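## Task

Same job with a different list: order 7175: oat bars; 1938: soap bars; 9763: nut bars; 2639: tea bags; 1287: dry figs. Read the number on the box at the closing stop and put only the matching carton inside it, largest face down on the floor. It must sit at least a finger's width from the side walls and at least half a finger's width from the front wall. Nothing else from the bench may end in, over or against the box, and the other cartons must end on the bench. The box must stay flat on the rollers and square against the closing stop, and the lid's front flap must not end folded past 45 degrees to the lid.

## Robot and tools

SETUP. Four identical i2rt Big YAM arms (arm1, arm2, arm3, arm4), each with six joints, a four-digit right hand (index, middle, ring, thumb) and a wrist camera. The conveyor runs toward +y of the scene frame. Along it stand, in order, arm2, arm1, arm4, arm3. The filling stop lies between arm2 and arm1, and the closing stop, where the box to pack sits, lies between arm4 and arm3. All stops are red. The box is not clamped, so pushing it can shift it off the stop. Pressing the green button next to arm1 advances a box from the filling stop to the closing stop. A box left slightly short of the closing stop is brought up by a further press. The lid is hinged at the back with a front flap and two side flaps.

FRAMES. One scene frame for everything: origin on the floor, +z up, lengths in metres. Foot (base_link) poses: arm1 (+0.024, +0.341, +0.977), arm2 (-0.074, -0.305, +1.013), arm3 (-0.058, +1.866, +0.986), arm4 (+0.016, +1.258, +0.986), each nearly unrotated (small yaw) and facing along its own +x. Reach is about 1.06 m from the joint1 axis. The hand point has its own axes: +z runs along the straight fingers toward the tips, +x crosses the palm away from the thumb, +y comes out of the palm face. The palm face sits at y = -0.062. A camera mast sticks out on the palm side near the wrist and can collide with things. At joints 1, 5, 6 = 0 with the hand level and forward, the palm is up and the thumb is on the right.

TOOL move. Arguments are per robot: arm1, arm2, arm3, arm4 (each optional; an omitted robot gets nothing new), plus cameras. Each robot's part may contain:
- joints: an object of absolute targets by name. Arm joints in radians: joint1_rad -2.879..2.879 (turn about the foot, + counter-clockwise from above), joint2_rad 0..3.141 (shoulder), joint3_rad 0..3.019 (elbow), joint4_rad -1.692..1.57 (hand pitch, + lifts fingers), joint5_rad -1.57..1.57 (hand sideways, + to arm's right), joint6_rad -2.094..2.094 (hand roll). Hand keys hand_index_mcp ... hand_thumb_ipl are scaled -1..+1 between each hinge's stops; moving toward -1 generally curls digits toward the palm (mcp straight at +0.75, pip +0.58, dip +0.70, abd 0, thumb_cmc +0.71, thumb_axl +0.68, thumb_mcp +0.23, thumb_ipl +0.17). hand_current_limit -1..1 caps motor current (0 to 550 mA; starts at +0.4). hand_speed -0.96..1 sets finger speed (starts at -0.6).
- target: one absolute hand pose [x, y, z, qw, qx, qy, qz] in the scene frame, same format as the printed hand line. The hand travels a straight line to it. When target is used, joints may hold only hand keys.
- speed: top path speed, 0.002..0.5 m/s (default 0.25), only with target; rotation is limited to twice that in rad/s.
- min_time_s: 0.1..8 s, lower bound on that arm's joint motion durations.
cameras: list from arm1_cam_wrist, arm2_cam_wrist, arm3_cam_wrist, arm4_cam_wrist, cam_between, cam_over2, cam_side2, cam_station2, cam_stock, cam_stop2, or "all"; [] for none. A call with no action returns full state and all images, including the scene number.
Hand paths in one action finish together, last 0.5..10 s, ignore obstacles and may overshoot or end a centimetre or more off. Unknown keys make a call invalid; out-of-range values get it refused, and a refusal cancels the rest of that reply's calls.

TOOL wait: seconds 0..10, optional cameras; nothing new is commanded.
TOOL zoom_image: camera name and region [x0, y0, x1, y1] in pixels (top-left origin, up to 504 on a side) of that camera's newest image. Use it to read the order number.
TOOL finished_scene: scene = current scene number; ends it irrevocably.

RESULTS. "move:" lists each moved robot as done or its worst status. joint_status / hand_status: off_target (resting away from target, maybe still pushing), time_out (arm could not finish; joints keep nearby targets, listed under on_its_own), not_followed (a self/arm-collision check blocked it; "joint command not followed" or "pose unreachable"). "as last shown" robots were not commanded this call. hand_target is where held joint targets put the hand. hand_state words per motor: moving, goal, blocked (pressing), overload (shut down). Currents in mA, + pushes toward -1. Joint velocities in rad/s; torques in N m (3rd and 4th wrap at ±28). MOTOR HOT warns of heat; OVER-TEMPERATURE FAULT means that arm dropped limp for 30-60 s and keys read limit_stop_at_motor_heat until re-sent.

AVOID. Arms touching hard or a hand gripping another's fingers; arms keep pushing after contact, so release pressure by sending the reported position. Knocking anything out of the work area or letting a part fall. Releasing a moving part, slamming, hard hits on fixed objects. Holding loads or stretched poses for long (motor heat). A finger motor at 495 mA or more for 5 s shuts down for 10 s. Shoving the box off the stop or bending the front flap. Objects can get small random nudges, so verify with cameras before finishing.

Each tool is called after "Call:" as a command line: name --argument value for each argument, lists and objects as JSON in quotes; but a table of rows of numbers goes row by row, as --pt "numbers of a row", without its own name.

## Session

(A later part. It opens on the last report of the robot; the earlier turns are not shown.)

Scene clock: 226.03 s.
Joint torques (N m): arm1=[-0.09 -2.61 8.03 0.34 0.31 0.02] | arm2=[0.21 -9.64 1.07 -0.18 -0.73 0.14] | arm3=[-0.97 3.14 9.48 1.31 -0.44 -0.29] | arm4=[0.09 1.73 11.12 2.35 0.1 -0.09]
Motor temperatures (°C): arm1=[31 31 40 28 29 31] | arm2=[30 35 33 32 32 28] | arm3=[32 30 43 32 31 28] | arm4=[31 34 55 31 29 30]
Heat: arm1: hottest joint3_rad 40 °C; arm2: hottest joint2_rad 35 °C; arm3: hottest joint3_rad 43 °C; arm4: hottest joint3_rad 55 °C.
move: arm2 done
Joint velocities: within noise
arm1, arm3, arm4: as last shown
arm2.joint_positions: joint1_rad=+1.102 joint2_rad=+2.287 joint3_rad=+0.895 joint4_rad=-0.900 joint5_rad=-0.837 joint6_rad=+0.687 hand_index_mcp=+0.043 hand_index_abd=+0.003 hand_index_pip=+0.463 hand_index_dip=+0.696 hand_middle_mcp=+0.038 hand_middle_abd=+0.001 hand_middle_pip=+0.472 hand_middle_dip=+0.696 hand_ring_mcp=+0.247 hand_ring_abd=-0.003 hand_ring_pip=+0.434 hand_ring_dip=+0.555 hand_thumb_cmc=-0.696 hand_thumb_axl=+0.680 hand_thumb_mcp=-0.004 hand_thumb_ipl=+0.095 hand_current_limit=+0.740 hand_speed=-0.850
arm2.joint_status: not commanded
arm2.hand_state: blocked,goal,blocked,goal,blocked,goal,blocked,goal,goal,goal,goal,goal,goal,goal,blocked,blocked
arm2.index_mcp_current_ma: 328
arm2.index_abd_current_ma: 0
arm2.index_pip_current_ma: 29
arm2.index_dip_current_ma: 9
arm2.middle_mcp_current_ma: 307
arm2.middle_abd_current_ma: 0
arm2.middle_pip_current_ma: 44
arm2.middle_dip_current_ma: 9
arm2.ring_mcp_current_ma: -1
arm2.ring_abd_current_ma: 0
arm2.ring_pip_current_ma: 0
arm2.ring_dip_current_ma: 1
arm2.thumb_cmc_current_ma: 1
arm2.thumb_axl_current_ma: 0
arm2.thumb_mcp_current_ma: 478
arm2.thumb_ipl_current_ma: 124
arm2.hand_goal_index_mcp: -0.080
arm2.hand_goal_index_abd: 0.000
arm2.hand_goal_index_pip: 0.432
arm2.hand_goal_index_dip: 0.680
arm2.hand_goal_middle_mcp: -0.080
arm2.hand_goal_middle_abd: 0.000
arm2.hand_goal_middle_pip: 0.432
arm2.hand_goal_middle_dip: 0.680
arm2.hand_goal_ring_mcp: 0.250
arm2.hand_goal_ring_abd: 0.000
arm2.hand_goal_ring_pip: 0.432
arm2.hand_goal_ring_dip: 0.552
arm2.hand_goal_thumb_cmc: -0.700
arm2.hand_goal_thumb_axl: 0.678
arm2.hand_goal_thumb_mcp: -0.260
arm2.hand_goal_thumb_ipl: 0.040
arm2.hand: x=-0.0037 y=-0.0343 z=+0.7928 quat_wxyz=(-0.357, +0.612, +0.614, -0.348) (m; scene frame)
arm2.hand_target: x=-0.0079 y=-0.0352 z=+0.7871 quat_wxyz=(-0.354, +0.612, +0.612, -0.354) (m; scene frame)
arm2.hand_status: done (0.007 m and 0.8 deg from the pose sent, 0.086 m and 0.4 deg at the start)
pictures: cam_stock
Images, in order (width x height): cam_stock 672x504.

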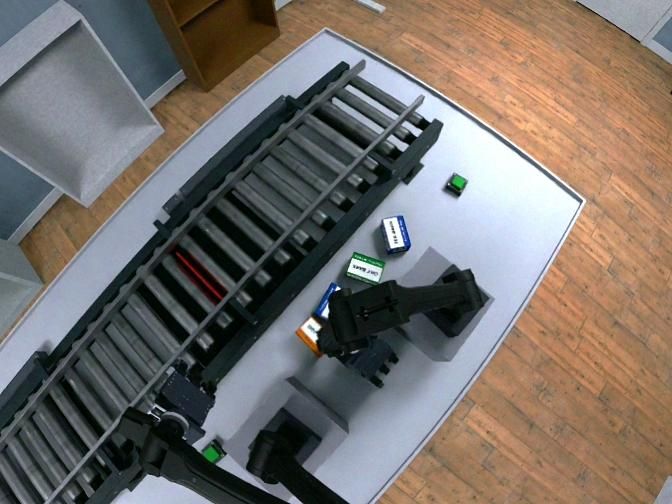

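Call:
move --arm2 '{"joints":{"hand_index_mcp":0.22,"hand_middle_mcp":0.22,"hand_ring_mcp":0.27,"hand_thumb_mcp":0.13,"hand_thumb_ipl":0.15}}'

Call:
move --arm2 '{"target":[-0.004,-0.034,0.93,-0.3536,0.6124,0.6124,-0.3536],"speed":0.15}'

Call:
move --arm2 '{"joints":{"joint1_rad":-0.6,"joint2_rad":1.2,"joint3_rad":0.8,"joint4_rad":-1.2,"joint5_rad":-0.8,"joint6_rad":1.2,"hand_current_limit":0.4},"min_time_s":3}' --cameras '["cam_stock"]'

Call:
zoom_image --camera "cam_stock" --region '[260, 240, 460, 440]'

Scene clock: 231.27 s.
Joint torques (N m): arm1=[-0.09 -2.61 8.01 0.32 0.31 0.02] | arm2=[-0.38 -9.41 1.1 -0.18 -0.68 0.16] | arm3=[-0.97 3.14 9.48 1.33 -0.44 -0.29] | arm4=[0.09 1.85 11.17 2.41 0.1 -0.13]
Motor temperatures (°C): arm1=[31 31 40 28 29 31] | arm2=[30 34 33 32 32 28] | arm3=[32 30 43 32 31 28] | arm4=[31 34 55 31 29 30]
Heat: arm1: hottest joint3_rad 40 °C; arm2: hottest joint2_rad 34 °C; arm3: hottest joint3_rad 43 °C; arm4: hottest joint3_rad 55 °C.
move: arm2 done
Joint velocities: within noise
arm1, arm3, arm4: as last shown
arm2.joint_positions: joint1_rad=+1.103 joint2_rad=+2.287 joint3_rad=+0.895 joint4_rad=-0.900 joint5_rad=-0.838 joint6_rad=+0.690 hand_index_mcp=+0.208 hand_index_abd=+0.003 hand_index_pip=+0.434 hand_index_dip=+0.683 hand_middle_mcp=+0.210 hand_middle_abd=+0.001 hand_middle_pip=+0.434 hand_middle_dip=+0.683 hand_ring_mcp=+0.258 hand_ring_abd=-0.003 hand_ring_pip=+0.434 hand_ring_dip=+0.555 hand_thumb_cmc=-0.696 hand_thumb_axl=+0.680 hand_thumb_mcp=+0.125 hand_thumb_ipl=+0.148 hand_current_limit=+0.740 hand_speed=-0.850
arm2.joint_status: all done
arm2.hand_state: goal,goal,goal,goal,goal,goal,goal,goal,goal,goal,goal,goal,goal,goal,goal,goal
arm2.index_mcp_current_ma: -6
arm2.index_abd_current_ma: 0
arm2.index_pip_current_ma: 0
arm2.index_dip_current_ma: 1
arm2.middle_mcp_current_ma: -5
arm2.middle_abd_current_ma: 0
arm2.middle_pip_current_ma: 0
arm2.middle_dip_current_ma: 0
arm2.ring_mcp_current_ma: -7
arm2.ring_abd_current_ma: 0
arm2.ring_pip_current_ma: 0
arm2.ring_dip_current_ma: 1
arm2.thumb_cmc_current_ma: 1
arm2.thumb_axl_current_ma: 0
arm2.thumb_mcp_current_ma: -2
arm2.thumb_ipl_current_ma: -1
arm2.hand_goal_index_mcp: 0.220
arm2.hand_goal_index_abd: 0.000
arm2.hand_goal_index_pip: 0.432
arm2.hand_goal_index_dip: 0.680
arm2.hand_goal_middle_mcp: 0.220
arm2.hand_goal_middle_abd: 0.000
arm2.hand_goal_middle_pip: 0.432
arm2.hand_goal_middle_dip: 0.680
arm2.hand_goal_ring_mcp: 0.270
arm2.hand_goal_ring_abd: 0.000
arm2.hand_goal_ring_pip: 0.432
arm2.hand_goal_ring_dip: 0.552
arm2.hand_goal_thumb_cmc: -0.700
arm2.hand_goal_thumb_axl: 0.678
arm2.hand_goal_thumb_mcp: 0.130
arm2.hand_goal_thumb_ipl: 0.150
arm2.hand: x=-0.0042 y=-0.0343 z=+0.7929 quat_wxyz=(-0.357, +0.612, +0.613, -0.349) (m; scene frame)
arm2.hand_target: x=-0.0080 y=-0.0352 z=+0.7871 quat_wxyz=(-0.354, +0.612, +0.612, -0.354) (m; scene frame)
arm2.hand_status: not commanded
pictures: none

Scene clock: 233.00 s.
Joint torques (N m): arm1=[-0.03 -2.55 8.02 0.31 0.31 0.02] | arm2=[-0.62 -9.41 2.81 -1.29 -0.54 0.03] | arm3=[-0.91 3.14 9.48 1.33 -0.44 -0.29] | arm4=[-0.09 2.14 11.18 2.3 0.07 -0.13]
Motor temperatures (°C): arm1=[31 31 40 28 29 31] | arm2=[30 34 33 32 32 28] | arm3=[32 30 43 32 31 28] | arm4=[31 34 55 31 29 30]
Heat: arm1: hottest joint3_rad 40 °C; arm2: hottest joint2_rad 34 °C; arm3: hottest joint3_rad 43 °C; arm4: hottest joint3_rad 55 °C.
move: arm2 done
Joint velocities: within noise
arm1, arm3, arm4: as last shown
arm2.joint_positions: joint1_rad=+1.103 joint2_rad=+1.909 joint3_rad=+0.836 joint4_rad=-1.216 joint5_rad=-0.838 joint6_rad=+0.690 hand_index_mcp=+0.208 hand_index_abd=+0.003 hand_index_pip=+0.434 hand_index_dip=+0.683 hand_middle_mcp=+0.210 hand_middle_abd=+0.001 hand_middle_pip=+0.434 hand_middle_dip=+0.683 hand_ring_mcp=+0.258 hand_ring_abd=-0.003 hand_ring_pip=+0.434 hand_ring_dip=+0.555 hand_thumb_cmc=-0.696 hand_thumb_axl=+0.680 hand_thumb_mcp=+0.125 hand_thumb_ipl=+0.148 hand_current_limit=+0.740 hand_speed=-0.850
arm2.joint_status: not commanded
arm2.hand_state: goal,goal,goal,goal,goal,goal,goal,goal,goal,goal,goal,goal,goal,goal,goal,goal
arm2.index_mcp_current_ma: -6
arm2.index_abd_current_ma: 0
arm2.index_pip_current_ma: 0
arm2.index_dip_current_ma: 1
arm2.middle_mcp_current_ma: -5
arm2.middle_abd_current_ma: 0
arm2.middle_pip_current_ma: 0
arm2.middle_dip_current_ma: 0
arm2.ring_mcp_current_ma: -7
arm2.ring_abd_current_ma: 0
arm2.ring_pip_current_ma: 0
arm2.ring_dip_current_ma: 1
arm2.thumb_cmc_current_ma: 1
arm2.thumb_axl_current_ma: 0
arm2.thumb_mcp_current_ma: -2
arm2.thumb_ipl_current_ma: -1
arm2.hand_goal_index_mcp: 0.220
arm2.hand_goal_index_abd: 0.000
arm2.hand_goal_index_pip: 0.432
arm2.hand_goal_index_dip: 0.680
arm2.hand_goal_middle_mcp: 0.220
arm2.hand_goal_middle_abd: 0.000
arm2.hand_goal_middle_pip: 0.432
arm2.hand_goal_middle_dip: 0.680
arm2.hand_goal_ring_mcp: 0.270
arm2.hand_goal_ring_abd: 0.000
arm2.hand_goal_ring_pip: 0.432
arm2.hand_goal_ring_dip: 0.552
arm2.hand_goal_thumb_cmc: -0.700
arm2.hand_goal_thumb_axl: 0.678
arm2.hand_goal_thumb_mcp: 0.130
arm2.hand_goal_thumb_ipl: 0.150
arm2.hand: x=-0.0017 y=-0.0304 z=+0.9266 quat_wxyz=(-0.357, +0.612, +0.614, -0.347) (m; scene frame)
arm2.hand_target: x=-0.0040 y=-0.0340 z=+0.9299 quat_wxyz=(-0.354, +0.612, +0.612, -0.353) (m; scene frame)
arm2.hand_status: done (0.005 m and 0.8 deg from the pose sent, 0.137 m and 0.7 deg at the start)
pictures: none

Scene clock: 236.63 s.
Joint torques (N m): arm1=[-0.09 -2.55 8.03 0.32 0.3 0.02] | arm2=[-1.32 -6.36 7.24 1.09 -0.67 0.06] | arm3=[-0.97 3.14 9.48 1.31 -0.44 -0.29] | arm4=[0.32 1.9 11.23 2.29 0.06 -0.11]
Motor temperatures (°C): arm1=[31 31 40 28 29 31] | arm2=[30 34 33 32 32 28] | arm3=[32 30 43 32 31 28] | arm4=[31 34 55 31 28 30]
Heat: arm1: hottest joint3_rad 40 °C; arm2: hottest joint2_rad 34 °C; arm3: hottest joint3_rad 43 °C; arm4: hottest joint3_rad 55 °C.
move: arm2 done
Joint velocities: within noise
arm1, arm3, arm4: as last shown
arm2.joint_positions: joint1_rad=-0.590 joint2_rad=+1.208 joint3_rad=+0.808 joint4_rad=-1.211 joint5_rad=-0.802 joint6_rad=+1.190 hand_index_mcp=+0.214 hand_index_abd=+0.003 hand_index_pip=+0.434 hand_index_dip=+0.683 hand_middle_mcp=+0.215 hand_middle_abd=+0.001 hand_middle_pip=+0.434 hand_middle_dip=+0.683 hand_ring_mcp=+0.263 hand_ring_abd=-0.002 hand_ring_pip=+0.434 hand_ring_dip=+0.555 hand_thumb_cmc=-0.696 hand_thumb_axl=+0.680 hand_thumb_mcp=+0.125 hand_thumb_ipl=+0.148 hand_current_limit=+0.400 hand_speed=-0.850
arm2.joint_status: all done
arm2.hand_state: goal,goal,goal,goal,goal,goal,goal,goal,goal,goal,goal,goal,goal,goal,goal,goal
arm2.index_mcp_current_ma: -2
arm2.index_abd_current_ma: 0
arm2.index_pip_current_ma: 0
arm2.index_dip_current_ma: 1
arm2.middle_mcp_current_ma: -2
arm2.middle_abd_current_ma: 0
arm2.middle_pip_current_ma: 0
arm2.middle_dip_current_ma: 0
arm2.ring_mcp_current_ma: -3
arm2.ring_abd_current_ma: 0
arm2.ring_pip_current_ma: 0
arm2.ring_dip_current_ma: 1
arm2.thumb_cmc_current_ma: 1
arm2.thumb_axl_current_ma: 0
arm2.thumb_mcp_current_ma: -2
arm2.thumb_ipl_current_ma: -1
arm2.hand_goal_index_mcp: 0.220
arm2.hand_goal_index_abd: 0.000
arm2.hand_goal_index_pip: 0.432
arm2.hand_goal_index_dip: 0.680
arm2.hand_goal_middle_mcp: 0.220
arm2.hand_goal_middle_abd: 0.000
arm2.hand_goal_middle_pip: 0.432
arm2.hand_goal_middle_dip: 0.680
arm2.hand_goal_ring_mcp: 0.270
arm2.hand_goal_ring_abd: 0.000
arm2.hand_goal_ring_pip: 0.432
arm2.hand_goal_ring_dip: 0.552
arm2.hand_goal_thumb_cmc: -0.700
arm2.hand_goal_thumb_axl: 0.678
arm2.hand_goal_thumb_mcp: 0.130
arm2.hand_goal_thumb_ipl: 0.150
arm2.hand: x=+0.2028 y=-0.4428 z=+1.1155 quat_wxyz=(-0.348, +0.910, -0.140, +0.179) (m; scene frame)
arm2.hand_target: x=+0.2002 y=-0.4451 z=+1.1147 quat_wxyz=(-0.344, +0.909, -0.147, +0.183) (m; scene frame)
arm2.hand_status: not commanded
pictures: cam_stock
Images, in order (width x height): cam_stock 672x504.

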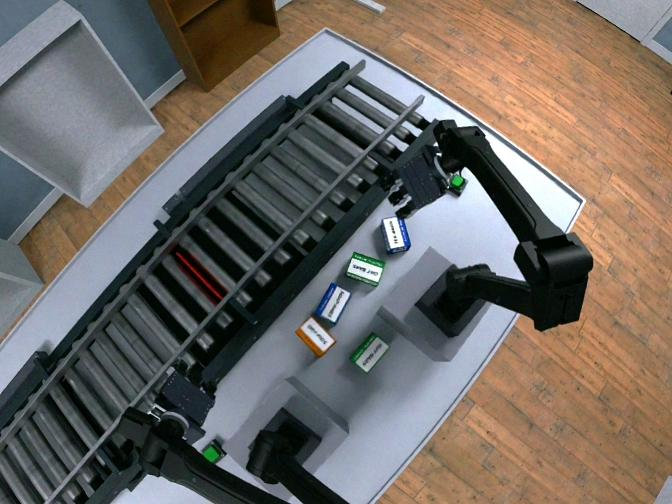

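Scaled by 2.520 from the camera's 672x504 image, which has a finer 960x720 frame.

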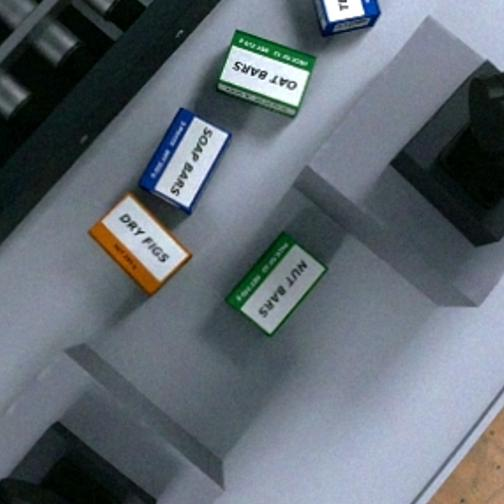

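Call:
move --arm1 '{"joints":{"joint1_rad":-0.9,"joint2_rad":1.1,"joint3_rad":0.75,"joint4_rad":-1.2,"joint5_rad":0.95,"joint6_rad":-0.8,"hand_thumb_cmc":-0.68,"hand_thumb_mcp":0.13,"hand_speed":-0.85,"hand_current_limit":0.74},"min_time_s":3}'

Call:
move --arm1 '{"joints":{"joint1_rad":-1.49,"joint2_rad":1.90,"joint3_rad":0.95,"joint4_rad":-0.83,"joint5_rad":1.034,"joint6_rad":-1.328},"min_time_s":3}'

Call:
move --arm1 '{"target":[-0.005,-0.045,0.87,-0.3536,0.6124,0.6124,-0.3536],"speed":0.15}' --cameras '["cam_stock"]'

Call:
zoom_image --camera "cam_stock" --region '[300, 280, 460, 440]'

Scene clock: 247.17 s.
Joint torques (N m): arm1=[-0.03 -3.19 10.41 -0.12 0.88 0.27] | arm2=[-1.44 -5.42 7.36 1.2 -0.67 0.07] | arm3=[-0.97 3.14 9.47 1.35 -0.45 -0.29] | arm4=[-0.21 2.43 11.28 2.44 0.12 -0.14]
Motor temperatures (°C): arm1=[31 31 40 28 30 31] | arm2=[30 34 34 32 32 28] | arm3=[32 30 43 32 31 28] | arm4=[31 34 55 31 28 30]
Heat: arm1: hottest joint3_rad 40 °C; arm2: hottest joint2_rad 34 °C; arm3: hottest joint3_rad 43 °C; arm4: hottest joint3_rad 55 °C.
move: arm1 done
Joint velocities: within noise
arm1.joint_positions: joint1_rad=-0.893 joint2_rad=+1.086 joint3_rad=+0.706 joint4_rad=-1.189 joint5_rad=+0.948 joint6_rad=-0.811 hand_index_mcp=+0.221 hand_index_abd=+0.000 hand_index_pip=+0.435 hand_index_dip=+0.683 hand_middle_mcp=+0.221 hand_middle_abd=+0.000 hand_middle_pip=+0.435 hand_middle_dip=+0.683 hand_ring_mcp=+0.274 hand_ring_abd=+0.000 hand_ring_pip=+0.434 hand_ring_dip=+0.555 hand_thumb_cmc=-0.682 hand_thumb_axl=+0.677 hand_thumb_mcp=+0.125 hand_thumb_ipl=+0.151 hand_current_limit=+0.740 hand_speed=-0.850
arm1.joint_status: all done
arm1.hand_state: goal,goal,goal,goal,goal,goal,goal,goal,goal,goal,goal,goal,goal,goal,goal,goal
arm1.index_mcp_current_ma: 0
arm1.index_abd_current_ma: 0
arm1.index_pip_current_ma: 0
arm1.index_dip_current_ma: 0
arm1.middle_mcp_current_ma: 0
arm1.middle_abd_current_ma: 0
arm1.middle_pip_current_ma: 0
arm1.middle_dip_current_ma: 0
arm1.ring_mcp_current_ma: 0
arm1.ring_abd_current_ma: 0
arm1.ring_pip_current_ma: 0
arm1.ring_dip_current_ma: 0
arm1.thumb_cmc_current_ma: 0
arm1.thumb_axl_current_ma: 0
arm1.thumb_mcp_current_ma: -2
arm1.thumb_ipl_current_ma: 0
arm1.hand_goal_index_mcp: 0.220
arm1.hand_goal_index_abd: 0.000
arm1.hand_goal_index_pip: 0.432
arm1.hand_goal_index_dip: 0.680
arm1.hand_goal_middle_mcp: 0.220
arm1.hand_goal_middle_abd: 0.000
arm1.hand_goal_middle_pip: 0.432
arm1.hand_goal_middle_dip: 0.680
arm1.hand_goal_ring_mcp: 0.274
arm1.hand_goal_ring_abd: 0.000
arm1.hand_goal_ring_pip: 0.432
arm1.hand_goal_ring_dip: 0.552
arm1.hand_goal_thumb_cmc: -0.680
arm1.hand_goal_thumb_axl: 0.678
arm1.hand_goal_thumb_mcp: 0.130
arm1.hand_goal_thumb_ipl: 0.150
arm1.hand: x=+0.1594 y=+0.0128 z=+1.1182 quat_wxyz=(-0.021, +0.641, +0.618, -0.455) (m; scene frame)
arm1.hand_target: x=+0.1659 y=+0.0008 z=+1.1330 quat_wxyz=(-0.012, +0.649, +0.608, -0.456) (m; scene frame)
arm1.hand_status: not commanded
arm2, arm3, arm4: as last shown
arm2.hand: x=+0.2028 y=-0.4427 z=+1.1155 quat_wxyz=(-0.348, +0.910, -0.140, +0.179) (m; scene frame)
pictures: none

Scene clock: 250.80 s.
Joint torques (N m): arm1=[0.21 -10.29 5.97 0.12 0.88 -0.14] | arm2=[-1.32 -6.48 7.41 1.24 -0.69 0.08] | arm3=[-0.91 3.08 9.48 1.33 -0.44 -0.29] | arm4=[-0.15 2.08 11.11 2.4 0.12 -0.11]
Motor temperatures (°C): arm1=[31 31 40 28 30 31] | arm2=[30 34 34 32 32 28] | arm3=[32 30 43 32 31 28] | arm4=[31 34 55 31 28 30]
Heat: arm1: hottest joint3_rad 40 °C; arm2: hottest joint2_rad 34 °C; arm3: hottest joint3_rad 43 °C; arm4: hottest joint3_rad 55 °C.
move: arm1 done
Joint velocities: within noise
arm1.joint_positions: joint1_rad=-1.487 joint2_rad=+1.880 joint3_rad=+0.923 joint4_rad=-0.840 joint5_rad=+1.033 joint6_rad=-1.316 hand_index_mcp=+0.218 hand_index_abd=+0.000 hand_index_pip=+0.434 hand_index_dip=+0.682 hand_middle_mcp=+0.218 hand_middle_abd=+0.000 hand_middle_pip=+0.434 hand_middle_dip=+0.683 hand_ring_mcp=+0.272 hand_ring_abd=+0.000 hand_ring_pip=+0.434 hand_ring_dip=+0.554 hand_thumb_cmc=-0.682 hand_thumb_axl=+0.677 hand_thumb_mcp=+0.125 hand_thumb_ipl=+0.151 hand_current_limit=+0.740 hand_speed=-0.850
arm1.joint_status: all done
arm1.hand_state: goal,goal,goal,goal,goal,goal,goal,goal,goal,goal,goal,goal,goal,goal,goal,goal
arm1.index_mcp_current_ma: 0
arm1.index_abd_current_ma: 0
arm1.index_pip_current_ma: 0
arm1.index_dip_current_ma: 0
arm1.middle_mcp_current_ma: 0
arm1.middle_abd_current_ma: 0
arm1.middle_pip_current_ma: 0
arm1.middle_dip_current_ma: 0
arm1.ring_mcp_current_ma: 0
arm1.ring_abd_current_ma: 0
arm1.ring_pip_current_ma: 0
arm1.ring_dip_current_ma: 0
arm1.thumb_cmc_current_ma: 0
arm1.thumb_axl_current_ma: 0
arm1.thumb_mcp_current_ma: -1
arm1.thumb_ipl_current_ma: 0
arm1.hand_goal_index_mcp: 0.220
arm1.hand_goal_index_abd: 0.000
arm1.hand_goal_index_pip: 0.432
arm1.hand_goal_index_dip: 0.680
arm1.hand_goal_middle_mcp: 0.220
arm1.hand_goal_middle_abd: 0.000
arm1.hand_goal_middle_pip: 0.432
arm1.hand_goal_middle_dip: 0.680
arm1.hand_goal_ring_mcp: 0.274
arm1.hand_goal_ring_abd: 0.000
arm1.hand_goal_ring_pip: 0.432
arm1.hand_goal_ring_dip: 0.552
arm1.hand_goal_thumb_cmc: -0.680
arm1.hand_goal_thumb_axl: 0.678
arm1.hand_goal_thumb_mcp: 0.130
arm1.hand_goal_thumb_ipl: 0.150
arm1.hand: x=-0.0329 y=-0.0823 z=+0.9007 quat_wxyz=(-0.357, +0.611, +0.613, -0.350) (m; scene frame)
arm1.hand_target: x=-0.0328 y=-0.0939 z=+0.8984 quat_wxyz=(-0.354, +0.611, +0.613, -0.353) (m; scene frame)
arm1.hand_status: not commanded
arm2: as last shown
arm3.joint_positions: joint1_rad=-0.567 joint2_rad=+0.525 joint3_rad=+1.053 joint4_rad=-1.263 joint5_rad=-0.502 joint6_rad=+0.218 hand_index_mcp=+0.234 hand_index_abd=+0.001 hand_index_pip=+0.437 hand_index_dip=+0.683 hand_middle_mcp=+0.234 hand_middle_abd=+0.001 hand_middle_pip=+0.437 hand_middle_dip=+0.683 hand_ring_mcp=+0.287 hand_ring_abd=+0.001 hand_ring_pip=+0.438 hand_ring_dip=+0.555 hand_thumb_cmc=-0.627 hand_thumb_axl=+0.677 hand_thumb_mcp=+0.079 hand_thumb_ipl=+0.151 hand_current_limit=+0.400 hand_speed=-0.600
arm3.joint_status: not commanded
arm3.hand_state: goal,goal,goal,goal,goal,goal,goal,goal,goal,goal,goal,goal,goal,goal,goal,goal
arm3.index_mcp_current_ma: 65
arm3.index_abd_current_ma: 2
arm3.index_pip_current_ma: 21
arm3.index_dip_current_ma: 11
arm3.middle_mcp_current_ma: 63
arm3.middle_abd_current_ma: 2
arm3.middle_pip_current_ma: 21
arm3.middle_dip_current_ma: 13
arm3.ring_mcp_current_ma: 56
arm3.ring_abd_current_ma: 2
arm3.ring_pip_current_ma: 22
arm3.ring_dip_current_ma: 11
arm3.thumb_cmc_current_ma: 58
arm3.thumb_axl_current_ma: -3
arm3.thumb_mcp_current_ma: -6
arm3.thumb_ipl_current_ma: 6
arm3.hand_goal_index_mcp: 0.220
arm3.hand_goal_index_abd: 0.000
arm3.hand_goal_index_pip: 0.432
arm3.hand_goal_index_dip: 0.680
arm3.hand_goal_middle_mcp: 0.220
arm3.hand_goal_middle_abd: 0.000
arm3.hand_goal_middle_pip: 0.432
arm3.hand_goal_middle_dip: 0.680
arm3.hand_goal_ring_mcp: 0.274
arm3.hand_goal_ring_abd: 0.000
arm3.hand_goal_ring_pip: 0.432
arm3.hand_goal_ring_dip: 0.552
arm3.hand_goal_thumb_cmc: -0.640
arm3.hand_goal_thumb_axl: 0.678
arm3.hand_goal_thumb_mcp: 0.080
arm3.hand_goal_thumb_ipl: 0.150
arm3.hand: x=+0.2017 y=+1.7233 z=+1.4509 quat_wxyz=(+0.204, +0.794, +0.400, +0.410) (m; scene frame)
arm3.hand_target: x=+0.2001 y=+1.7201 z=+1.4499 quat_wxyz=(+0.204, +0.797, +0.397, +0.406) (m; scene frame)
arm3.hand_status: not commanded
arm4.joint_positions: joint1_rad=-0.080 joint2_rad=+0.602 joint3_rad=+1.325 joint4_rad=-1.293 joint5_rad=+0.047 joint6_rad=+1.115 hand_index_mcp=+0.754 hand_index_abd=+0.000 hand_index_pip=+0.577 hand_index_dip=+0.696 hand_middle_mcp=+0.754 hand_middle_abd=+0.000 hand_middle_pip=+0.577 hand_middle_dip=+0.696 hand_ring_mcp=+0.754 hand_ring_abd=+0.000 hand_ring_pip=+0.577 hand_ring_dip=+0.696 hand_thumb_cmc=+0.715 hand_thumb_axl=+0.677 hand_thumb_mcp=+0.226 hand_thumb_ipl=+0.168 hand_current_limit=+0.400 hand_speed=-0.600
arm4.joint_status: not commanded
arm4.hand_state: goal,goal,goal,goal,goal,goal,goal,goal,goal,goal,goal,goal,goal,goal,goal,goal
arm4.index_mcp_current_ma: 0
arm4.index_abd_current_ma: 0
arm4.index_pip_current_ma: 0
arm4.index_dip_current_ma: 0
arm4.middle_mcp_current_ma: 0
arm4.middle_abd_current_ma: 0
arm4.middle_pip_current_ma: 0
arm4.middle_dip_current_ma: 0
arm4.ring_mcp_current_ma: 0
arm4.ring_abd_current_ma: 0
arm4.ring_pip_current_ma: 0
arm4.ring_dip_current_ma: 0
arm4.thumb_cmc_current_ma: 0
arm4.thumb_axl_current_ma: 0
arm4.thumb_mcp_current_ma: 0
arm4.thumb_ipl_current_ma: 0
arm4.hand_goal_index_mcp: 0.754
arm4.hand_goal_index_abd: 0.000
arm4.hand_goal_index_pip: 0.576
arm4.hand_goal_index_dip: 0.696
arm4.hand_goal_middle_mcp: 0.754
arm4.hand_goal_middle_abd: 0.000
arm4.hand_goal_middle_pip: 0.576
arm4.hand_goal_middle_dip: 0.696
arm4.hand_goal_ring_mcp: 0.754
arm4.hand_goal_ring_abd: 0.000
arm4.hand_goal_ring_pip: 0.576
arm4.hand_goal_ring_dip: 0.696
arm4.hand_goal_thumb_cmc: 0.714
arm4.hand_goal_thumb_axl: 0.678
arm4.hand_goal_thumb_mcp: 0.226
arm4.hand_goal_thumb_ipl: 0.168
arm4.hand: x=+0.2723 y=+1.1676 z=+1.5202 quat_wxyz=(+0.110, +0.854, +0.205, +0.465) (m; scene frame)
arm4.hand_target: x=+0.2695 y=+1.1672 z=+1.5361 quat_wxyz=(+0.113, +0.846, +0.203, +0.480) (m; scene frame)
arm4.hand_status: not commanded
pictures: none

Scene clock: 252.23 s.
Joint torques (N m): arm1=[0.85 -9.35 3.47 -0.5 0.71 0.1] | arm2=[-1.55 -5.54 7.23 1.2 -0.68 0.06] | arm3=[-1.03 3.08 9.48 1.33 -0.44 -0.29] | arm4=[-0.38 2.02 11.34 2.37 0.11 -0.13]
Motor temperatures (°C): arm1=[31 31 40 28 30 31] | arm2=[30 34 34 32 32 28] | arm3=[32 30 43 32 31 28] | arm4=[31 34 55 31 28 30]
Heat: arm1: hottest joint3_rad 40 °C; arm2: hottest joint2_rad 34 °C; arm3: hottest joint3_rad 43 °C; arm4: hottest joint3_rad 55 °C.
move: arm1 done
Joint velocities: within noise
arm1.joint_positions: joint1_rad=-1.405 joint2_rad=+1.904 joint3_rad=+0.842 joint4_rad=-0.836 joint5_rad=+1.011 joint6_rad=-1.171 hand_index_mcp=+0.218 hand_index_abd=+0.000 hand_index_pip=+0.434 hand_index_dip=+0.682 hand_middle_mcp=+0.218 hand_middle_abd=+0.000 hand_middle_pip=+0.434 hand_middle_dip=+0.683 hand_ring_mcp=+0.272 hand_ring_abd=+0.000 hand_ring_pip=+0.434 hand_ring_dip=+0.554 hand_thumb_cmc=-0.681 hand_thumb_axl=+0.677 hand_thumb_mcp=+0.126 hand_thumb_ipl=+0.151 hand_current_limit=+0.740 hand_speed=-0.850
arm1.joint_status: not commanded
arm1.hand_state: goal,goal,goal,goal,goal,goal,goal,goal,goal,goal,goal,goal,goal,goal,goal,goal
arm1.index_mcp_current_ma: 0
arm1.index_abd_current_ma: 0
arm1.index_pip_current_ma: 0
arm1.index_dip_current_ma: 0
arm1.middle_mcp_current_ma: 0
arm1.middle_abd_current_ma: 0
arm1.middle_pip_current_ma: 0
arm1.middle_dip_current_ma: 0
arm1.ring_mcp_current_ma: 0
arm1.ring_abd_current_ma: 0
arm1.ring_pip_current_ma: 0
arm1.ring_dip_current_ma: 0
arm1.thumb_cmc_current_ma: 0
arm1.thumb_axl_current_ma: 0
arm1.thumb_mcp_current_ma: -1
arm1.thumb_ipl_current_ma: 0
arm1.hand_goal_index_mcp: 0.220
arm1.hand_goal_index_abd: 0.000
arm1.hand_goal_index_pip: 0.432
arm1.hand_goal_index_dip: 0.680
arm1.hand_goal_middle_mcp: 0.220
arm1.hand_goal_middle_abd: 0.000
arm1.hand_goal_middle_pip: 0.432
arm1.hand_goal_middle_dip: 0.680
arm1.hand_goal_ring_mcp: 0.274
arm1.hand_goal_ring_abd: 0.000
arm1.hand_goal_ring_pip: 0.432
arm1.hand_goal_ring_dip: 0.552
arm1.hand_goal_thumb_cmc: -0.680
arm1.hand_goal_thumb_axl: 0.678
arm1.hand_goal_thumb_mcp: 0.130
arm1.hand_goal_thumb_ipl: 0.150
arm1.hand: x=-0.0063 y=-0.0481 z=+0.8772 quat_wxyz=(-0.349, +0.614, +0.611, -0.357) (m; scene frame)
arm1.hand_target: x=-0.0050 y=-0.0449 z=+0.8702 quat_wxyz=(-0.353, +0.612, +0.612, -0.354) (m; scene frame)
arm1.hand_status: done (0.008 m and 0.7 deg from the pose sent, 0.056 m and 0.6 deg at the start)
arm2, arm3, arm4: as last shown
pictures: cam_stock
Images, in order (width x height): cam_stock 672x504.

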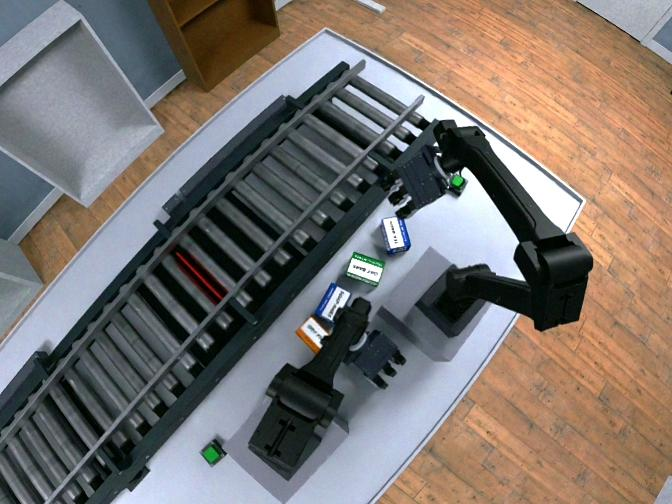

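Scaled by 3.150 from the camera's 672x504 image, which has a finer 960x720 frame.

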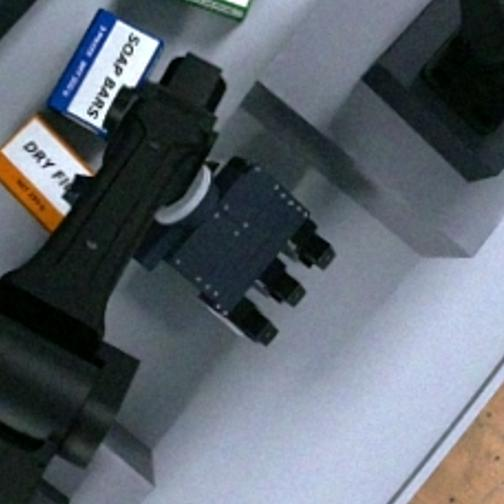

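Call:
move --arm1 '{"target":[-0.006,-0.040,0.83,-0.3536,0.6124,0.6124,-0.3536],"speed":0.12}'

Call:
move --arm1 '{"target":[-0.006,-0.039,0.786,-0.3536,0.6124,0.6124,-0.3536],"speed":0.06}' --cameras '["cam_stock"]'

Call:
zoom_image --camera "cam_stock" --region '[300, 280, 460, 440]'

Scene clock: 255.50 s.
Joint torques (N m): arm1=[0.79 -9.88 2.44 -0.02 0.7 0.09] | arm2=[-1.14 -5.77 7.24 1.16 -0.68 0.07] | arm3=[-0.91 3.19 9.48 1.35 -0.44 -0.29] | arm4=[-0.32 2.14 11.21 2.32 0.06 -0.11]
Motor temperatures (°C): arm1=[31 31 40 28 30 31] | arm2=[30 34 34 32 32 28] | arm3=[32 30 43 32 31 28] | arm4=[31 34 55 31 28 30]
Heat: arm1: hottest joint3_rad 40 °C; arm2: hottest joint2_rad 34 °C; arm3: hottest joint3_rad 43 °C; arm4: hottest joint3_rad 55 °C.
move: arm1 done
Joint velocities: within noise
arm1.joint_positions: joint1_rad=-1.405 joint2_rad=+2.010 joint3_rad=+0.839 joint4_rad=-0.740 joint5_rad=+1.011 joint6_rad=-1.168 hand_index_mcp=+0.218 hand_index_abd=+0.000 hand_index_pip=+0.434 hand_index_dip=+0.682 hand_middle_mcp=+0.218 hand_middle_abd=+0.000 hand_middle_pip=+0.434 hand_middle_dip=+0.683 hand_ring_mcp=+0.272 hand_ring_abd=+0.000 hand_ring_pip=+0.434 hand_ring_dip=+0.554 hand_thumb_cmc=-0.681 hand_thumb_axl=+0.677 hand_thumb_mcp=+0.126 hand_thumb_ipl=+0.151 hand_current_limit=+0.740 hand_speed=-0.850
arm1.joint_status: not commanded
arm1.hand_state: goal,goal,goal,goal,goal,goal,goal,goal,goal,goal,goal,goal,goal,goal,goal,goal
arm1.index_mcp_current_ma: 0
arm1.index_abd_current_ma: 0
arm1.index_pip_current_ma: 0
arm1.index_dip_current_ma: 0
arm1.middle_mcp_current_ma: 0
arm1.middle_abd_current_ma: 0
arm1.middle_pip_current_ma: 0
arm1.middle_dip_current_ma: 0
arm1.ring_mcp_current_ma: 0
arm1.ring_abd_current_ma: 0
arm1.ring_pip_current_ma: 0
arm1.ring_dip_current_ma: 0
arm1.thumb_cmc_current_ma: 0
arm1.thumb_axl_current_ma: 0
arm1.thumb_mcp_current_ma: -1
arm1.thumb_ipl_current_ma: 0
arm1.hand_goal_index_mcp: 0.220
arm1.hand_goal_index_abd: 0.000
arm1.hand_goal_index_pip: 0.432
arm1.hand_goal_index_dip: 0.680
arm1.hand_goal_middle_mcp: 0.220
arm1.hand_goal_middle_abd: 0.000
arm1.hand_goal_middle_pip: 0.432
arm1.hand_goal_middle_dip: 0.680
arm1.hand_goal_ring_mcp: 0.274
arm1.hand_goal_ring_abd: 0.000
arm1.hand_goal_ring_pip: 0.432
arm1.hand_goal_ring_dip: 0.552
arm1.hand_goal_thumb_cmc: -0.680
arm1.hand_goal_thumb_axl: 0.678
arm1.hand_goal_thumb_mcp: 0.130
arm1.hand_goal_thumb_ipl: 0.150
arm1.hand: x=-0.0075 y=-0.0428 z=+0.8377 quat_wxyz=(-0.353, +0.613, +0.612, -0.354) (m; scene frame)
arm1.hand_target: x=-0.0060 y=-0.0400 z=+0.8303 quat_wxyz=(-0.353, +0.612, +0.612, -0.354) (m; scene frame)
arm1.hand_status: done (0.008 m and 0.2 deg from the pose sent, 0.048 m and 0.7 deg at the start)
arm2, arm3, arm4: as last shown
pictures: none

Scene clock: 257.03 s.
Joint torques (N m): arm1=[0.91 -10.17 2.56 -0.08 0.68 0.1] | arm2=[-1.44 -5.54 7.3 1.29 -0.68 0.08] | arm3=[-0.91 3.19 9.47 1.33 -0.44 -0.29] | arm4=[-0.32 1.85 11.29 2.22 0.09 -0.13]
Motor temperatures (°C): arm1=[31 31 39 28 30 31] | arm2=[30 34 34 32 32 28] | arm3=[32 30 43 32 31 28] | arm4=[31 34 55 31 28 30]
Heat: arm1: hottest joint3_rad 39 °C; arm2: hottest joint2_rad 34 °C; arm3: hottest joint3_rad 43 °C; arm4: hottest joint3_rad 55 °C.
move: arm1 done
Joint velocities: within noise
arm1.joint_positions: joint1_rad=-1.405 joint2_rad=+2.135 joint3_rad=+0.846 joint4_rad=-0.635 joint5_rad=+1.011 joint6_rad=-1.168 hand_index_mcp=+0.218 hand_index_abd=+0.000 hand_index_pip=+0.434 hand_index_dip=+0.682 hand_middle_mcp=+0.218 hand_middle_abd=+0.000 hand_middle_pip=+0.434 hand_middle_dip=+0.683 hand_ring_mcp=+0.272 hand_ring_abd=+0.000 hand_ring_pip=+0.434 hand_ring_dip=+0.554 hand_thumb_cmc=-0.681 hand_thumb_axl=+0.677 hand_thumb_mcp=+0.126 hand_thumb_ipl=+0.151 hand_current_limit=+0.740 hand_speed=-0.850
arm1.joint_status: not commanded
arm1.hand_state: goal,goal,goal,goal,goal,goal,goal,goal,goal,goal,goal,goal,goal,goal,goal,goal
arm1.index_mcp_current_ma: 0
arm1.index_abd_current_ma: 0
arm1.index_pip_current_ma: 0
arm1.index_dip_current_ma: 0
arm1.middle_mcp_current_ma: 0
arm1.middle_abd_current_ma: 0
arm1.middle_pip_current_ma: 0
arm1.middle_dip_current_ma: 0
arm1.ring_mcp_current_ma: 0
arm1.ring_abd_current_ma: 0
arm1.ring_pip_current_ma: 0
arm1.ring_dip_current_ma: 0
arm1.thumb_cmc_current_ma: 0
arm1.thumb_axl_current_ma: 0
arm1.thumb_mcp_current_ma: -1
arm1.thumb_ipl_current_ma: 0
arm1.hand_goal_index_mcp: 0.220
arm1.hand_goal_index_abd: 0.000
arm1.hand_goal_index_pip: 0.432
arm1.hand_goal_index_dip: 0.680
arm1.hand_goal_middle_mcp: 0.220
arm1.hand_goal_middle_abd: 0.000
arm1.hand_goal_middle_pip: 0.432
arm1.hand_goal_middle_dip: 0.680
arm1.hand_goal_ring_mcp: 0.274
arm1.hand_goal_ring_abd: 0.000
arm1.hand_goal_ring_pip: 0.432
arm1.hand_goal_ring_dip: 0.552
arm1.hand_goal_thumb_cmc: -0.680
arm1.hand_goal_thumb_axl: 0.678
arm1.hand_goal_thumb_mcp: 0.130
arm1.hand_goal_thumb_ipl: 0.150
arm1.hand: x=-0.0092 y=-0.0346 z=+0.7927 quat_wxyz=(-0.358, +0.610, +0.614, -0.351) (m; scene frame)
arm1.hand_target: x=-0.0059 y=-0.0389 z=+0.7862 quat_wxyz=(-0.354, +0.612, +0.612, -0.354) (m; scene frame)
arm1.hand_status: done (0.009 m and 0.6 deg from the pose sent, 0.052 m and 0.1 deg at the start)
arm2, arm3, arm4: as last shown
pictures: cam_stock
Images, in order (width x height): cam_stock 672x504.

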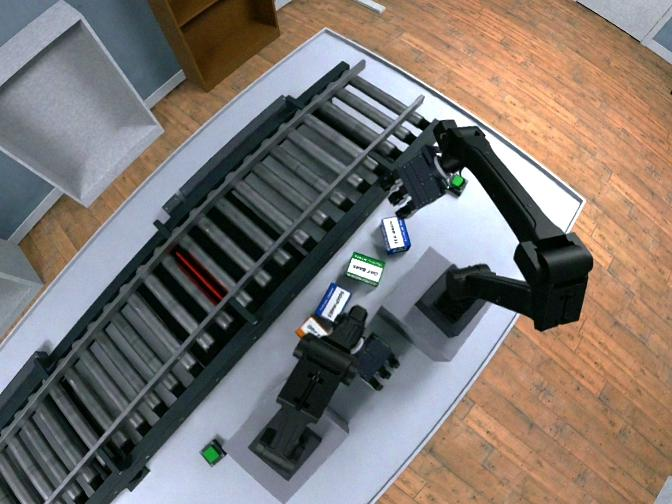

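Scaled by 3.150 from the camera's 672x504 image, which has a finer 960x720 frame.

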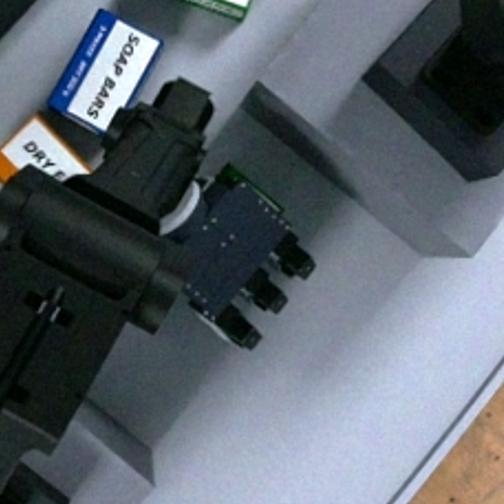

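Call:
move --arm1 '{"joints":{"hand_index_mcp":0.09,"hand_middle_mcp":0.09,"hand_ring_mcp":0.25,"hand_thumb_mcp":-0.02,"hand_thumb_ipl":0.11}}'

Call:
move --arm1 '{"joints":{"hand_index_mcp":-0.08,"hand_middle_mcp":-0.08,"hand_thumb_mcp":-0.26,"hand_thumb_ipl":0.04}}'

Call:
move --arm1 '{"target":[-0.006,-0.035,0.87,-0.3536,0.6124,0.6124,-0.3536],"speed":0.1}' --cameras '["cam_stock","arm1_cam_wrist"]'

Call:
zoom_image --camera "cam_stock" --region '[300, 280, 460, 440]'

Scene clock: 261.53 s.
Joint torques (N m): arm1=[0.85 -10.17 2.55 -0.06 0.71 0.1] | arm2=[-1.61 -5.89 7.42 1.2 -0.68 0.04] | arm3=[-0.97 3.02 9.47 1.32 -0.45 -0.29] | arm4=[-0.32 1.9 11.12 2.39 0.04 -0.12]
Motor temperatures (°C): arm1=[31 32 39 28 30 31] | arm2=[30 34 35 32 32 28] | arm3=[32 30 43 32 31 28] | arm4=[31 34 56 31 28 30]
Heat: arm1: hottest joint3_rad 39 °C; arm2: hottest joint3_rad 35 °C; arm3: hottest joint3_rad 43 °C; arm4: hottest joint3_rad 56 °C.
move: arm1 done
Joint velocities: within noise
arm1.joint_positions: joint1_rad=-1.404 joint2_rad=+2.135 joint3_rad=+0.846 joint4_rad=-0.635 joint5_rad=+1.010 joint6_rad=-1.168 hand_index_mcp=+0.090 hand_index_abd=+0.000 hand_index_pip=+0.434 hand_index_dip=+0.682 hand_middle_mcp=+0.090 hand_middle_abd=+0.000 hand_middle_pip=+0.434 hand_middle_dip=+0.683 hand_ring_mcp=+0.248 hand_ring_abd=+0.000 hand_ring_pip=+0.434 hand_ring_dip=+0.554 hand_thumb_cmc=-0.681 hand_thumb_axl=+0.677 hand_thumb_mcp=-0.008 hand_thumb_ipl=+0.112 hand_current_limit=+0.740 hand_speed=-0.850
arm1.joint_status: all done
arm1.hand_state: goal,goal,goal,goal,goal,goal,goal,goal,goal,goal,goal,goal,goal,goal,goal,goal
arm1.index_mcp_current_ma: 0
arm1.index_abd_current_ma: 0
arm1.index_pip_current_ma: 0
arm1.index_dip_current_ma: 0
arm1.middle_mcp_current_ma: 0
arm1.middle_abd_current_ma: 0
arm1.middle_pip_current_ma: 0
arm1.middle_dip_current_ma: 0
arm1.ring_mcp_current_ma: 0
arm1.ring_abd_current_ma: 0
arm1.ring_pip_current_ma: 0
arm1.ring_dip_current_ma: 0
arm1.thumb_cmc_current_ma: 0
arm1.thumb_axl_current_ma: 0
arm1.thumb_mcp_current_ma: 7
arm1.thumb_ipl_current_ma: 0
arm1.hand_goal_index_mcp: 0.090
arm1.hand_goal_index_abd: 0.000
arm1.hand_goal_index_pip: 0.432
arm1.hand_goal_index_dip: 0.680
arm1.hand_goal_middle_mcp: 0.090
arm1.hand_goal_middle_abd: 0.000
arm1.hand_goal_middle_pip: 0.432
arm1.hand_goal_middle_dip: 0.680
arm1.hand_goal_ring_mcp: 0.250
arm1.hand_goal_ring_abd: 0.000
arm1.hand_goal_ring_pip: 0.432
arm1.hand_goal_ring_dip: 0.552
arm1.hand_goal_thumb_cmc: -0.680
arm1.hand_goal_thumb_axl: 0.678
arm1.hand_goal_thumb_mcp: -0.020
arm1.hand_goal_thumb_ipl: 0.110
arm1.hand: x=-0.0090 y=-0.0345 z=+0.7926 quat_wxyz=(-0.358, +0.610, +0.614, -0.351) (m; scene frame)
arm1.hand_target: x=-0.0061 y=-0.0389 z=+0.7862 quat_wxyz=(-0.354, +0.612, +0.612, -0.354) (m; scene frame)
arm1.hand_status: not commanded
arm2, arm3, arm4: as last shown
pictures: none

Scene clock: 262.33 s.
Joint torques (N m): arm1=[0.85 -10.17 2.55 -0.06 0.58 0.09] | arm2=[-1.67 -5.89 7.38 1.21 -0.63 0.09] | arm3=[-0.97 3.14 9.5 1.33 -0.44 -0.3] | arm4=[0.21 1.73 11.28 2.25 0.1 -0.11]
Motor temperatures (°C): arm1=[31 32 39 28 30 31] | arm2=[30 34 35 32 32 28] | arm3=[32 30 43 32 31 28] | arm4=[31 34 56 31 28 30]
Heat: arm1: hottest joint3_rad 39 °C; arm2: hottest joint3_rad 35 °C; arm3: hottest joint3_rad 43 °C; arm4: hottest joint3_rad 56 °C.
move: arm1 off_target
Joint velocities: within noise
arm1.joint_positions: joint1_rad=-1.404 joint2_rad=+2.135 joint3_rad=+0.846 joint4_rad=-0.635 joint5_rad=+1.013 joint6_rad=-1.168 hand_index_mcp=+0.042 hand_index_abd=+0.000 hand_index_pip=+0.470 hand_index_dip=+0.691 hand_middle_mcp=+0.040 hand_middle_abd=+0.000 hand_middle_pip=+0.469 hand_middle_dip=+0.691 hand_ring_mcp=+0.248 hand_ring_abd=+0.000 hand_ring_pip=+0.433 hand_ring_dip=+0.554 hand_thumb_cmc=-0.680 hand_thumb_axl=+0.677 hand_thumb_mcp=-0.014 hand_thumb_ipl=+0.097 hand_current_limit=+0.740 hand_speed=-0.850
arm1.joint_status: hand_index_mcp off_target (ended at +0.042, target -0.080); hand_middle_mcp off_target (ended at +0.040, target -0.080); hand_thumb_mcp off_target (ended at -0.014, target -0.260); hand_thumb_ipl off_target (ended at +0.097, target +0.040)
arm1.hand_state: blocked,goal,blocked,goal,blocked,goal,blocked,goal,goal,goal,goal,goal,goal,goal,blocked,blocked
arm1.index_mcp_current_ma: 300
arm1.index_abd_current_ma: 0
arm1.index_pip_current_ma: 34
arm1.index_dip_current_ma: 4
arm1.middle_mcp_current_ma: 293
arm1.middle_abd_current_ma: 0
arm1.middle_pip_current_ma: 32
arm1.middle_dip_current_ma: 4
arm1.ring_mcp_current_ma: 0
arm1.ring_abd_current_ma: 0
arm1.ring_pip_current_ma: 0
arm1.ring_dip_current_ma: 0
arm1.thumb_cmc_current_ma: 0
arm1.thumb_axl_current_ma: 0
arm1.thumb_mcp_current_ma: 479
arm1.thumb_ipl_current_ma: 118
arm1.hand_goal_index_mcp: -0.080
arm1.hand_goal_index_abd: 0.000
arm1.hand_goal_index_pip: 0.432
arm1.hand_goal_index_dip: 0.680
arm1.hand_goal_middle_mcp: -0.080
arm1.hand_goal_middle_abd: 0.000
arm1.hand_goal_middle_pip: 0.432
arm1.hand_goal_middle_dip: 0.680
arm1.hand_goal_ring_mcp: 0.250
arm1.hand_goal_ring_abd: 0.000
arm1.hand_goal_ring_pip: 0.432
arm1.hand_goal_ring_dip: 0.552
arm1.hand_goal_thumb_cmc: -0.680
arm1.hand_goal_thumb_axl: 0.678
arm1.hand_goal_thumb_mcp: -0.260
arm1.hand_goal_thumb_ipl: 0.040
arm1.hand: x=-0.0093 y=-0.0347 z=+0.7929 quat_wxyz=(-0.358, +0.609, +0.614, -0.352) (m; scene frame)
arm1.hand_target: x=-0.0059 y=-0.0389 z=+0.7862 quat_wxyz=(-0.354, +0.612, +0.612, -0.354) (m; scene frame)
arm1.hand_status: not commanded
arm2, arm3, arm4: as last shown
pictures: none

Scene clock: 263.93 s.
Joint torques (N m): arm1=[1.03 -12.4 2.85 -0.92 0.86 0.12] | arm2=[-1.61 -6.42 7.28 1.17 -0.74 0.09] | arm3=[-0.91 3.08 9.5 1.33 -0.45 -0.29] | arm4=[0.21 1.85 11.1 2.35 0.13 -0.14]
Motor temperatures (°C): arm1=[31 32 39 28 30 31] | arm2=[30 34 35 32 32 28] | arm3=[32 30 43 32 31 28] | arm4=[31 34 56 31 28 30]
Heat: arm1: hottest joint3_rad 39 °C; arm2: hottest joint3_rad 35 °C; arm3: hottest joint3_rad 43 °C; arm4: hottest joint3_rad 56 °C.
move: arm1 done
Joint velocities: within noise
arm1.joint_positions: joint1_rad=-1.404 joint2_rad=+1.932 joint3_rad=+0.816 joint4_rad=-0.813 joint5_rad=+1.005 joint6_rad=-1.168 hand_index_mcp=+0.042 hand_index_abd=+0.000 hand_index_pip=+0.471 hand_index_dip=+0.693 hand_middle_mcp=+0.038 hand_middle_abd=+0.000 hand_middle_pip=+0.470 hand_middle_dip=+0.694 hand_ring_mcp=+0.248 hand_ring_abd=+0.000 hand_ring_pip=+0.433 hand_ring_dip=+0.554 hand_thumb_cmc=-0.678 hand_thumb_axl=+0.677 hand_thumb_mcp=-0.014 hand_thumb_ipl=+0.097 hand_current_limit=+0.740 hand_speed=-0.850
arm1.joint_status: not commanded
arm1.hand_state: blocked,goal,blocked,goal,blocked,goal,blocked,goal,goal,goal,goal,goal,goal,goal,blocked,blocked
arm1.index_mcp_current_ma: 298
arm1.index_abd_current_ma: 0
arm1.index_pip_current_ma: 36
arm1.index_dip_current_ma: 5
arm1.middle_mcp_current_ma: 283
arm1.middle_abd_current_ma: 0
arm1.middle_pip_current_ma: 35
arm1.middle_dip_current_ma: 6
arm1.ring_mcp_current_ma: 0
arm1.ring_abd_current_ma: 0
arm1.ring_pip_current_ma: 0
arm1.ring_dip_current_ma: 0
arm1.thumb_cmc_current_ma: 0
arm1.thumb_axl_current_ma: 0
arm1.thumb_mcp_current_ma: 478
arm1.thumb_ipl_current_ma: 118
arm1.hand_goal_index_mcp: -0.080
arm1.hand_goal_index_abd: 0.000
arm1.hand_goal_index_pip: 0.432
arm1.hand_goal_index_dip: 0.680
arm1.hand_goal_middle_mcp: -0.080
arm1.hand_goal_middle_abd: 0.000
arm1.hand_goal_middle_pip: 0.432
arm1.hand_goal_middle_dip: 0.680
arm1.hand_goal_ring_mcp: 0.250
arm1.hand_goal_ring_abd: 0.000
arm1.hand_goal_ring_pip: 0.432
arm1.hand_goal_ring_dip: 0.552
arm1.hand_goal_thumb_cmc: -0.680
arm1.hand_goal_thumb_axl: 0.678
arm1.hand_goal_thumb_mcp: -0.260
arm1.hand_goal_thumb_ipl: 0.040
arm1.hand: x=-0.0085 y=-0.0326 z=+0.8627 quat_wxyz=(-0.358, +0.610, +0.615, -0.348) (m; scene frame)
arm1.hand_target: x=-0.0060 y=-0.0350 z=+0.8699 quat_wxyz=(-0.353, +0.612, +0.613, -0.354) (m; scene frame)
arm1.hand_status: done (0.008 m and 0.9 deg from the pose sent, 0.077 m and 0.7 deg at the start)
arm2.joint_positions: joint1_rad=-0.590 joint2_rad=+1.208 joint3_rad=+0.808 joint4_rad=-1.211 joint5_rad=-0.802 joint6_rad=+1.190 hand_index_mcp=+0.214 hand_index_abd=+0.003 hand_index_pip=+0.434 hand_index_dip=+0.683 hand_middle_mcp=+0.215 hand_middle_abd=+0.001 hand_middle_pip=+0.434 hand_middle_dip=+0.683 hand_ring_mcp=+0.263 hand_ring_abd=-0.002 hand_ring_pip=+0.434 hand_ring_dip=+0.555 hand_thumb_cmc=-0.696 hand_thumb_axl=+0.680 hand_thumb_mcp=+0.125 hand_thumb_ipl=+0.148 hand_current_limit=+0.400 hand_speed=-0.850
arm2.joint_status: not commanded
arm2.hand_state: goal,goal,goal,goal,goal,goal,goal,goal,goal,goal,goal,goal,goal,goal,goal,goal
arm2.index_mcp_current_ma: -2
arm2.index_abd_current_ma: 0
arm2.index_pip_current_ma: 0
arm2.index_dip_current_ma: 1
arm2.middle_mcp_current_ma: -2
arm2.middle_abd_current_ma: 0
arm2.middle_pip_current_ma: 0
arm2.middle_dip_current_ma: 0
arm2.ring_mcp_current_ma: -3
arm2.ring_abd_current_ma: 0
arm2.ring_pip_current_ma: 0
arm2.ring_dip_current_ma: 1
arm2.thumb_cmc_current_ma: 1
arm2.thumb_axl_current_ma: 0
arm2.thumb_mcp_current_ma: -2
arm2.thumb_ipl_current_ma: -1
arm2.hand_goal_index_mcp: 0.220
arm2.hand_goal_index_abd: 0.000
arm2.hand_goal_index_pip: 0.432
arm2.hand_goal_index_dip: 0.680
arm2.hand_goal_middle_mcp: 0.220
arm2.hand_goal_middle_abd: 0.000
arm2.hand_goal_middle_pip: 0.432
arm2.hand_goal_middle_dip: 0.680
arm2.hand_goal_ring_mcp: 0.270
arm2.hand_goal_ring_abd: 0.000
arm2.hand_goal_ring_pip: 0.432
arm2.hand_goal_ring_dip: 0.552
arm2.hand_goal_thumb_cmc: -0.700
arm2.hand_goal_thumb_axl: 0.678
arm2.hand_goal_thumb_mcp: 0.130
arm2.hand_goal_thumb_ipl: 0.150
arm2.hand: x=+0.2028 y=-0.4427 z=+1.1155 quat_wxyz=(-0.348, +0.910, -0.140, +0.179) (m; scene frame)
arm2.hand_target: x=+0.2002 y=-0.4451 z=+1.1147 quat_wxyz=(-0.344, +0.909, -0.147, +0.183) (m; scene frame)
arm2.hand_status: not commanded
arm3, arm4: as last shown
pictures: arm1_cam_wrist, cam_stock
Images, in order (width x height): arm1_cam_wrist 672x504, cam_stock 672x504.

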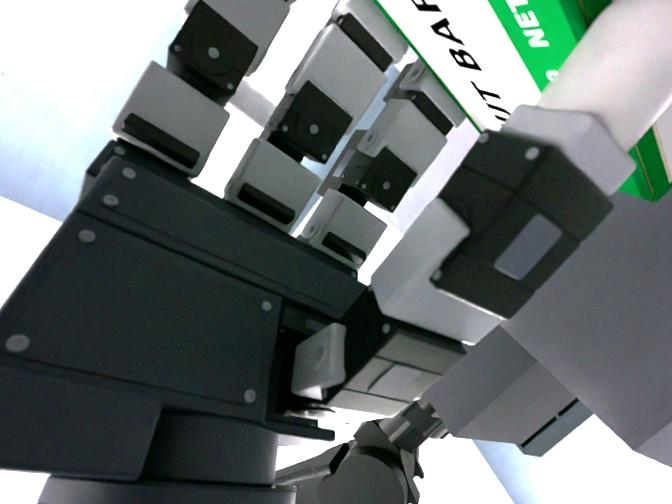

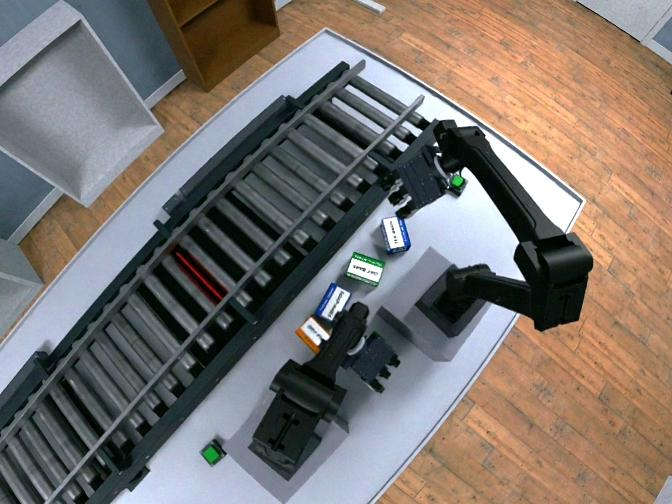

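Scaled by 3.150 from the camera's 672x504 image, which has a finer 960x720 frame.

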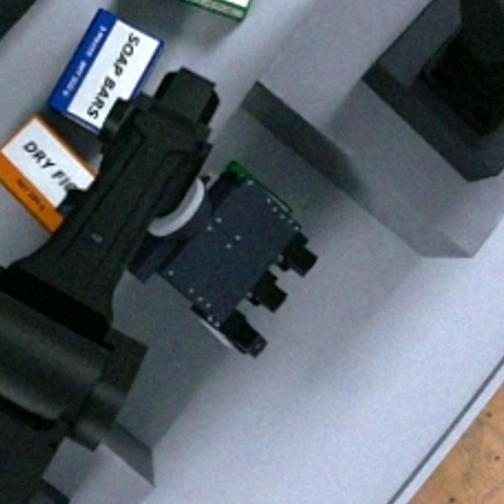

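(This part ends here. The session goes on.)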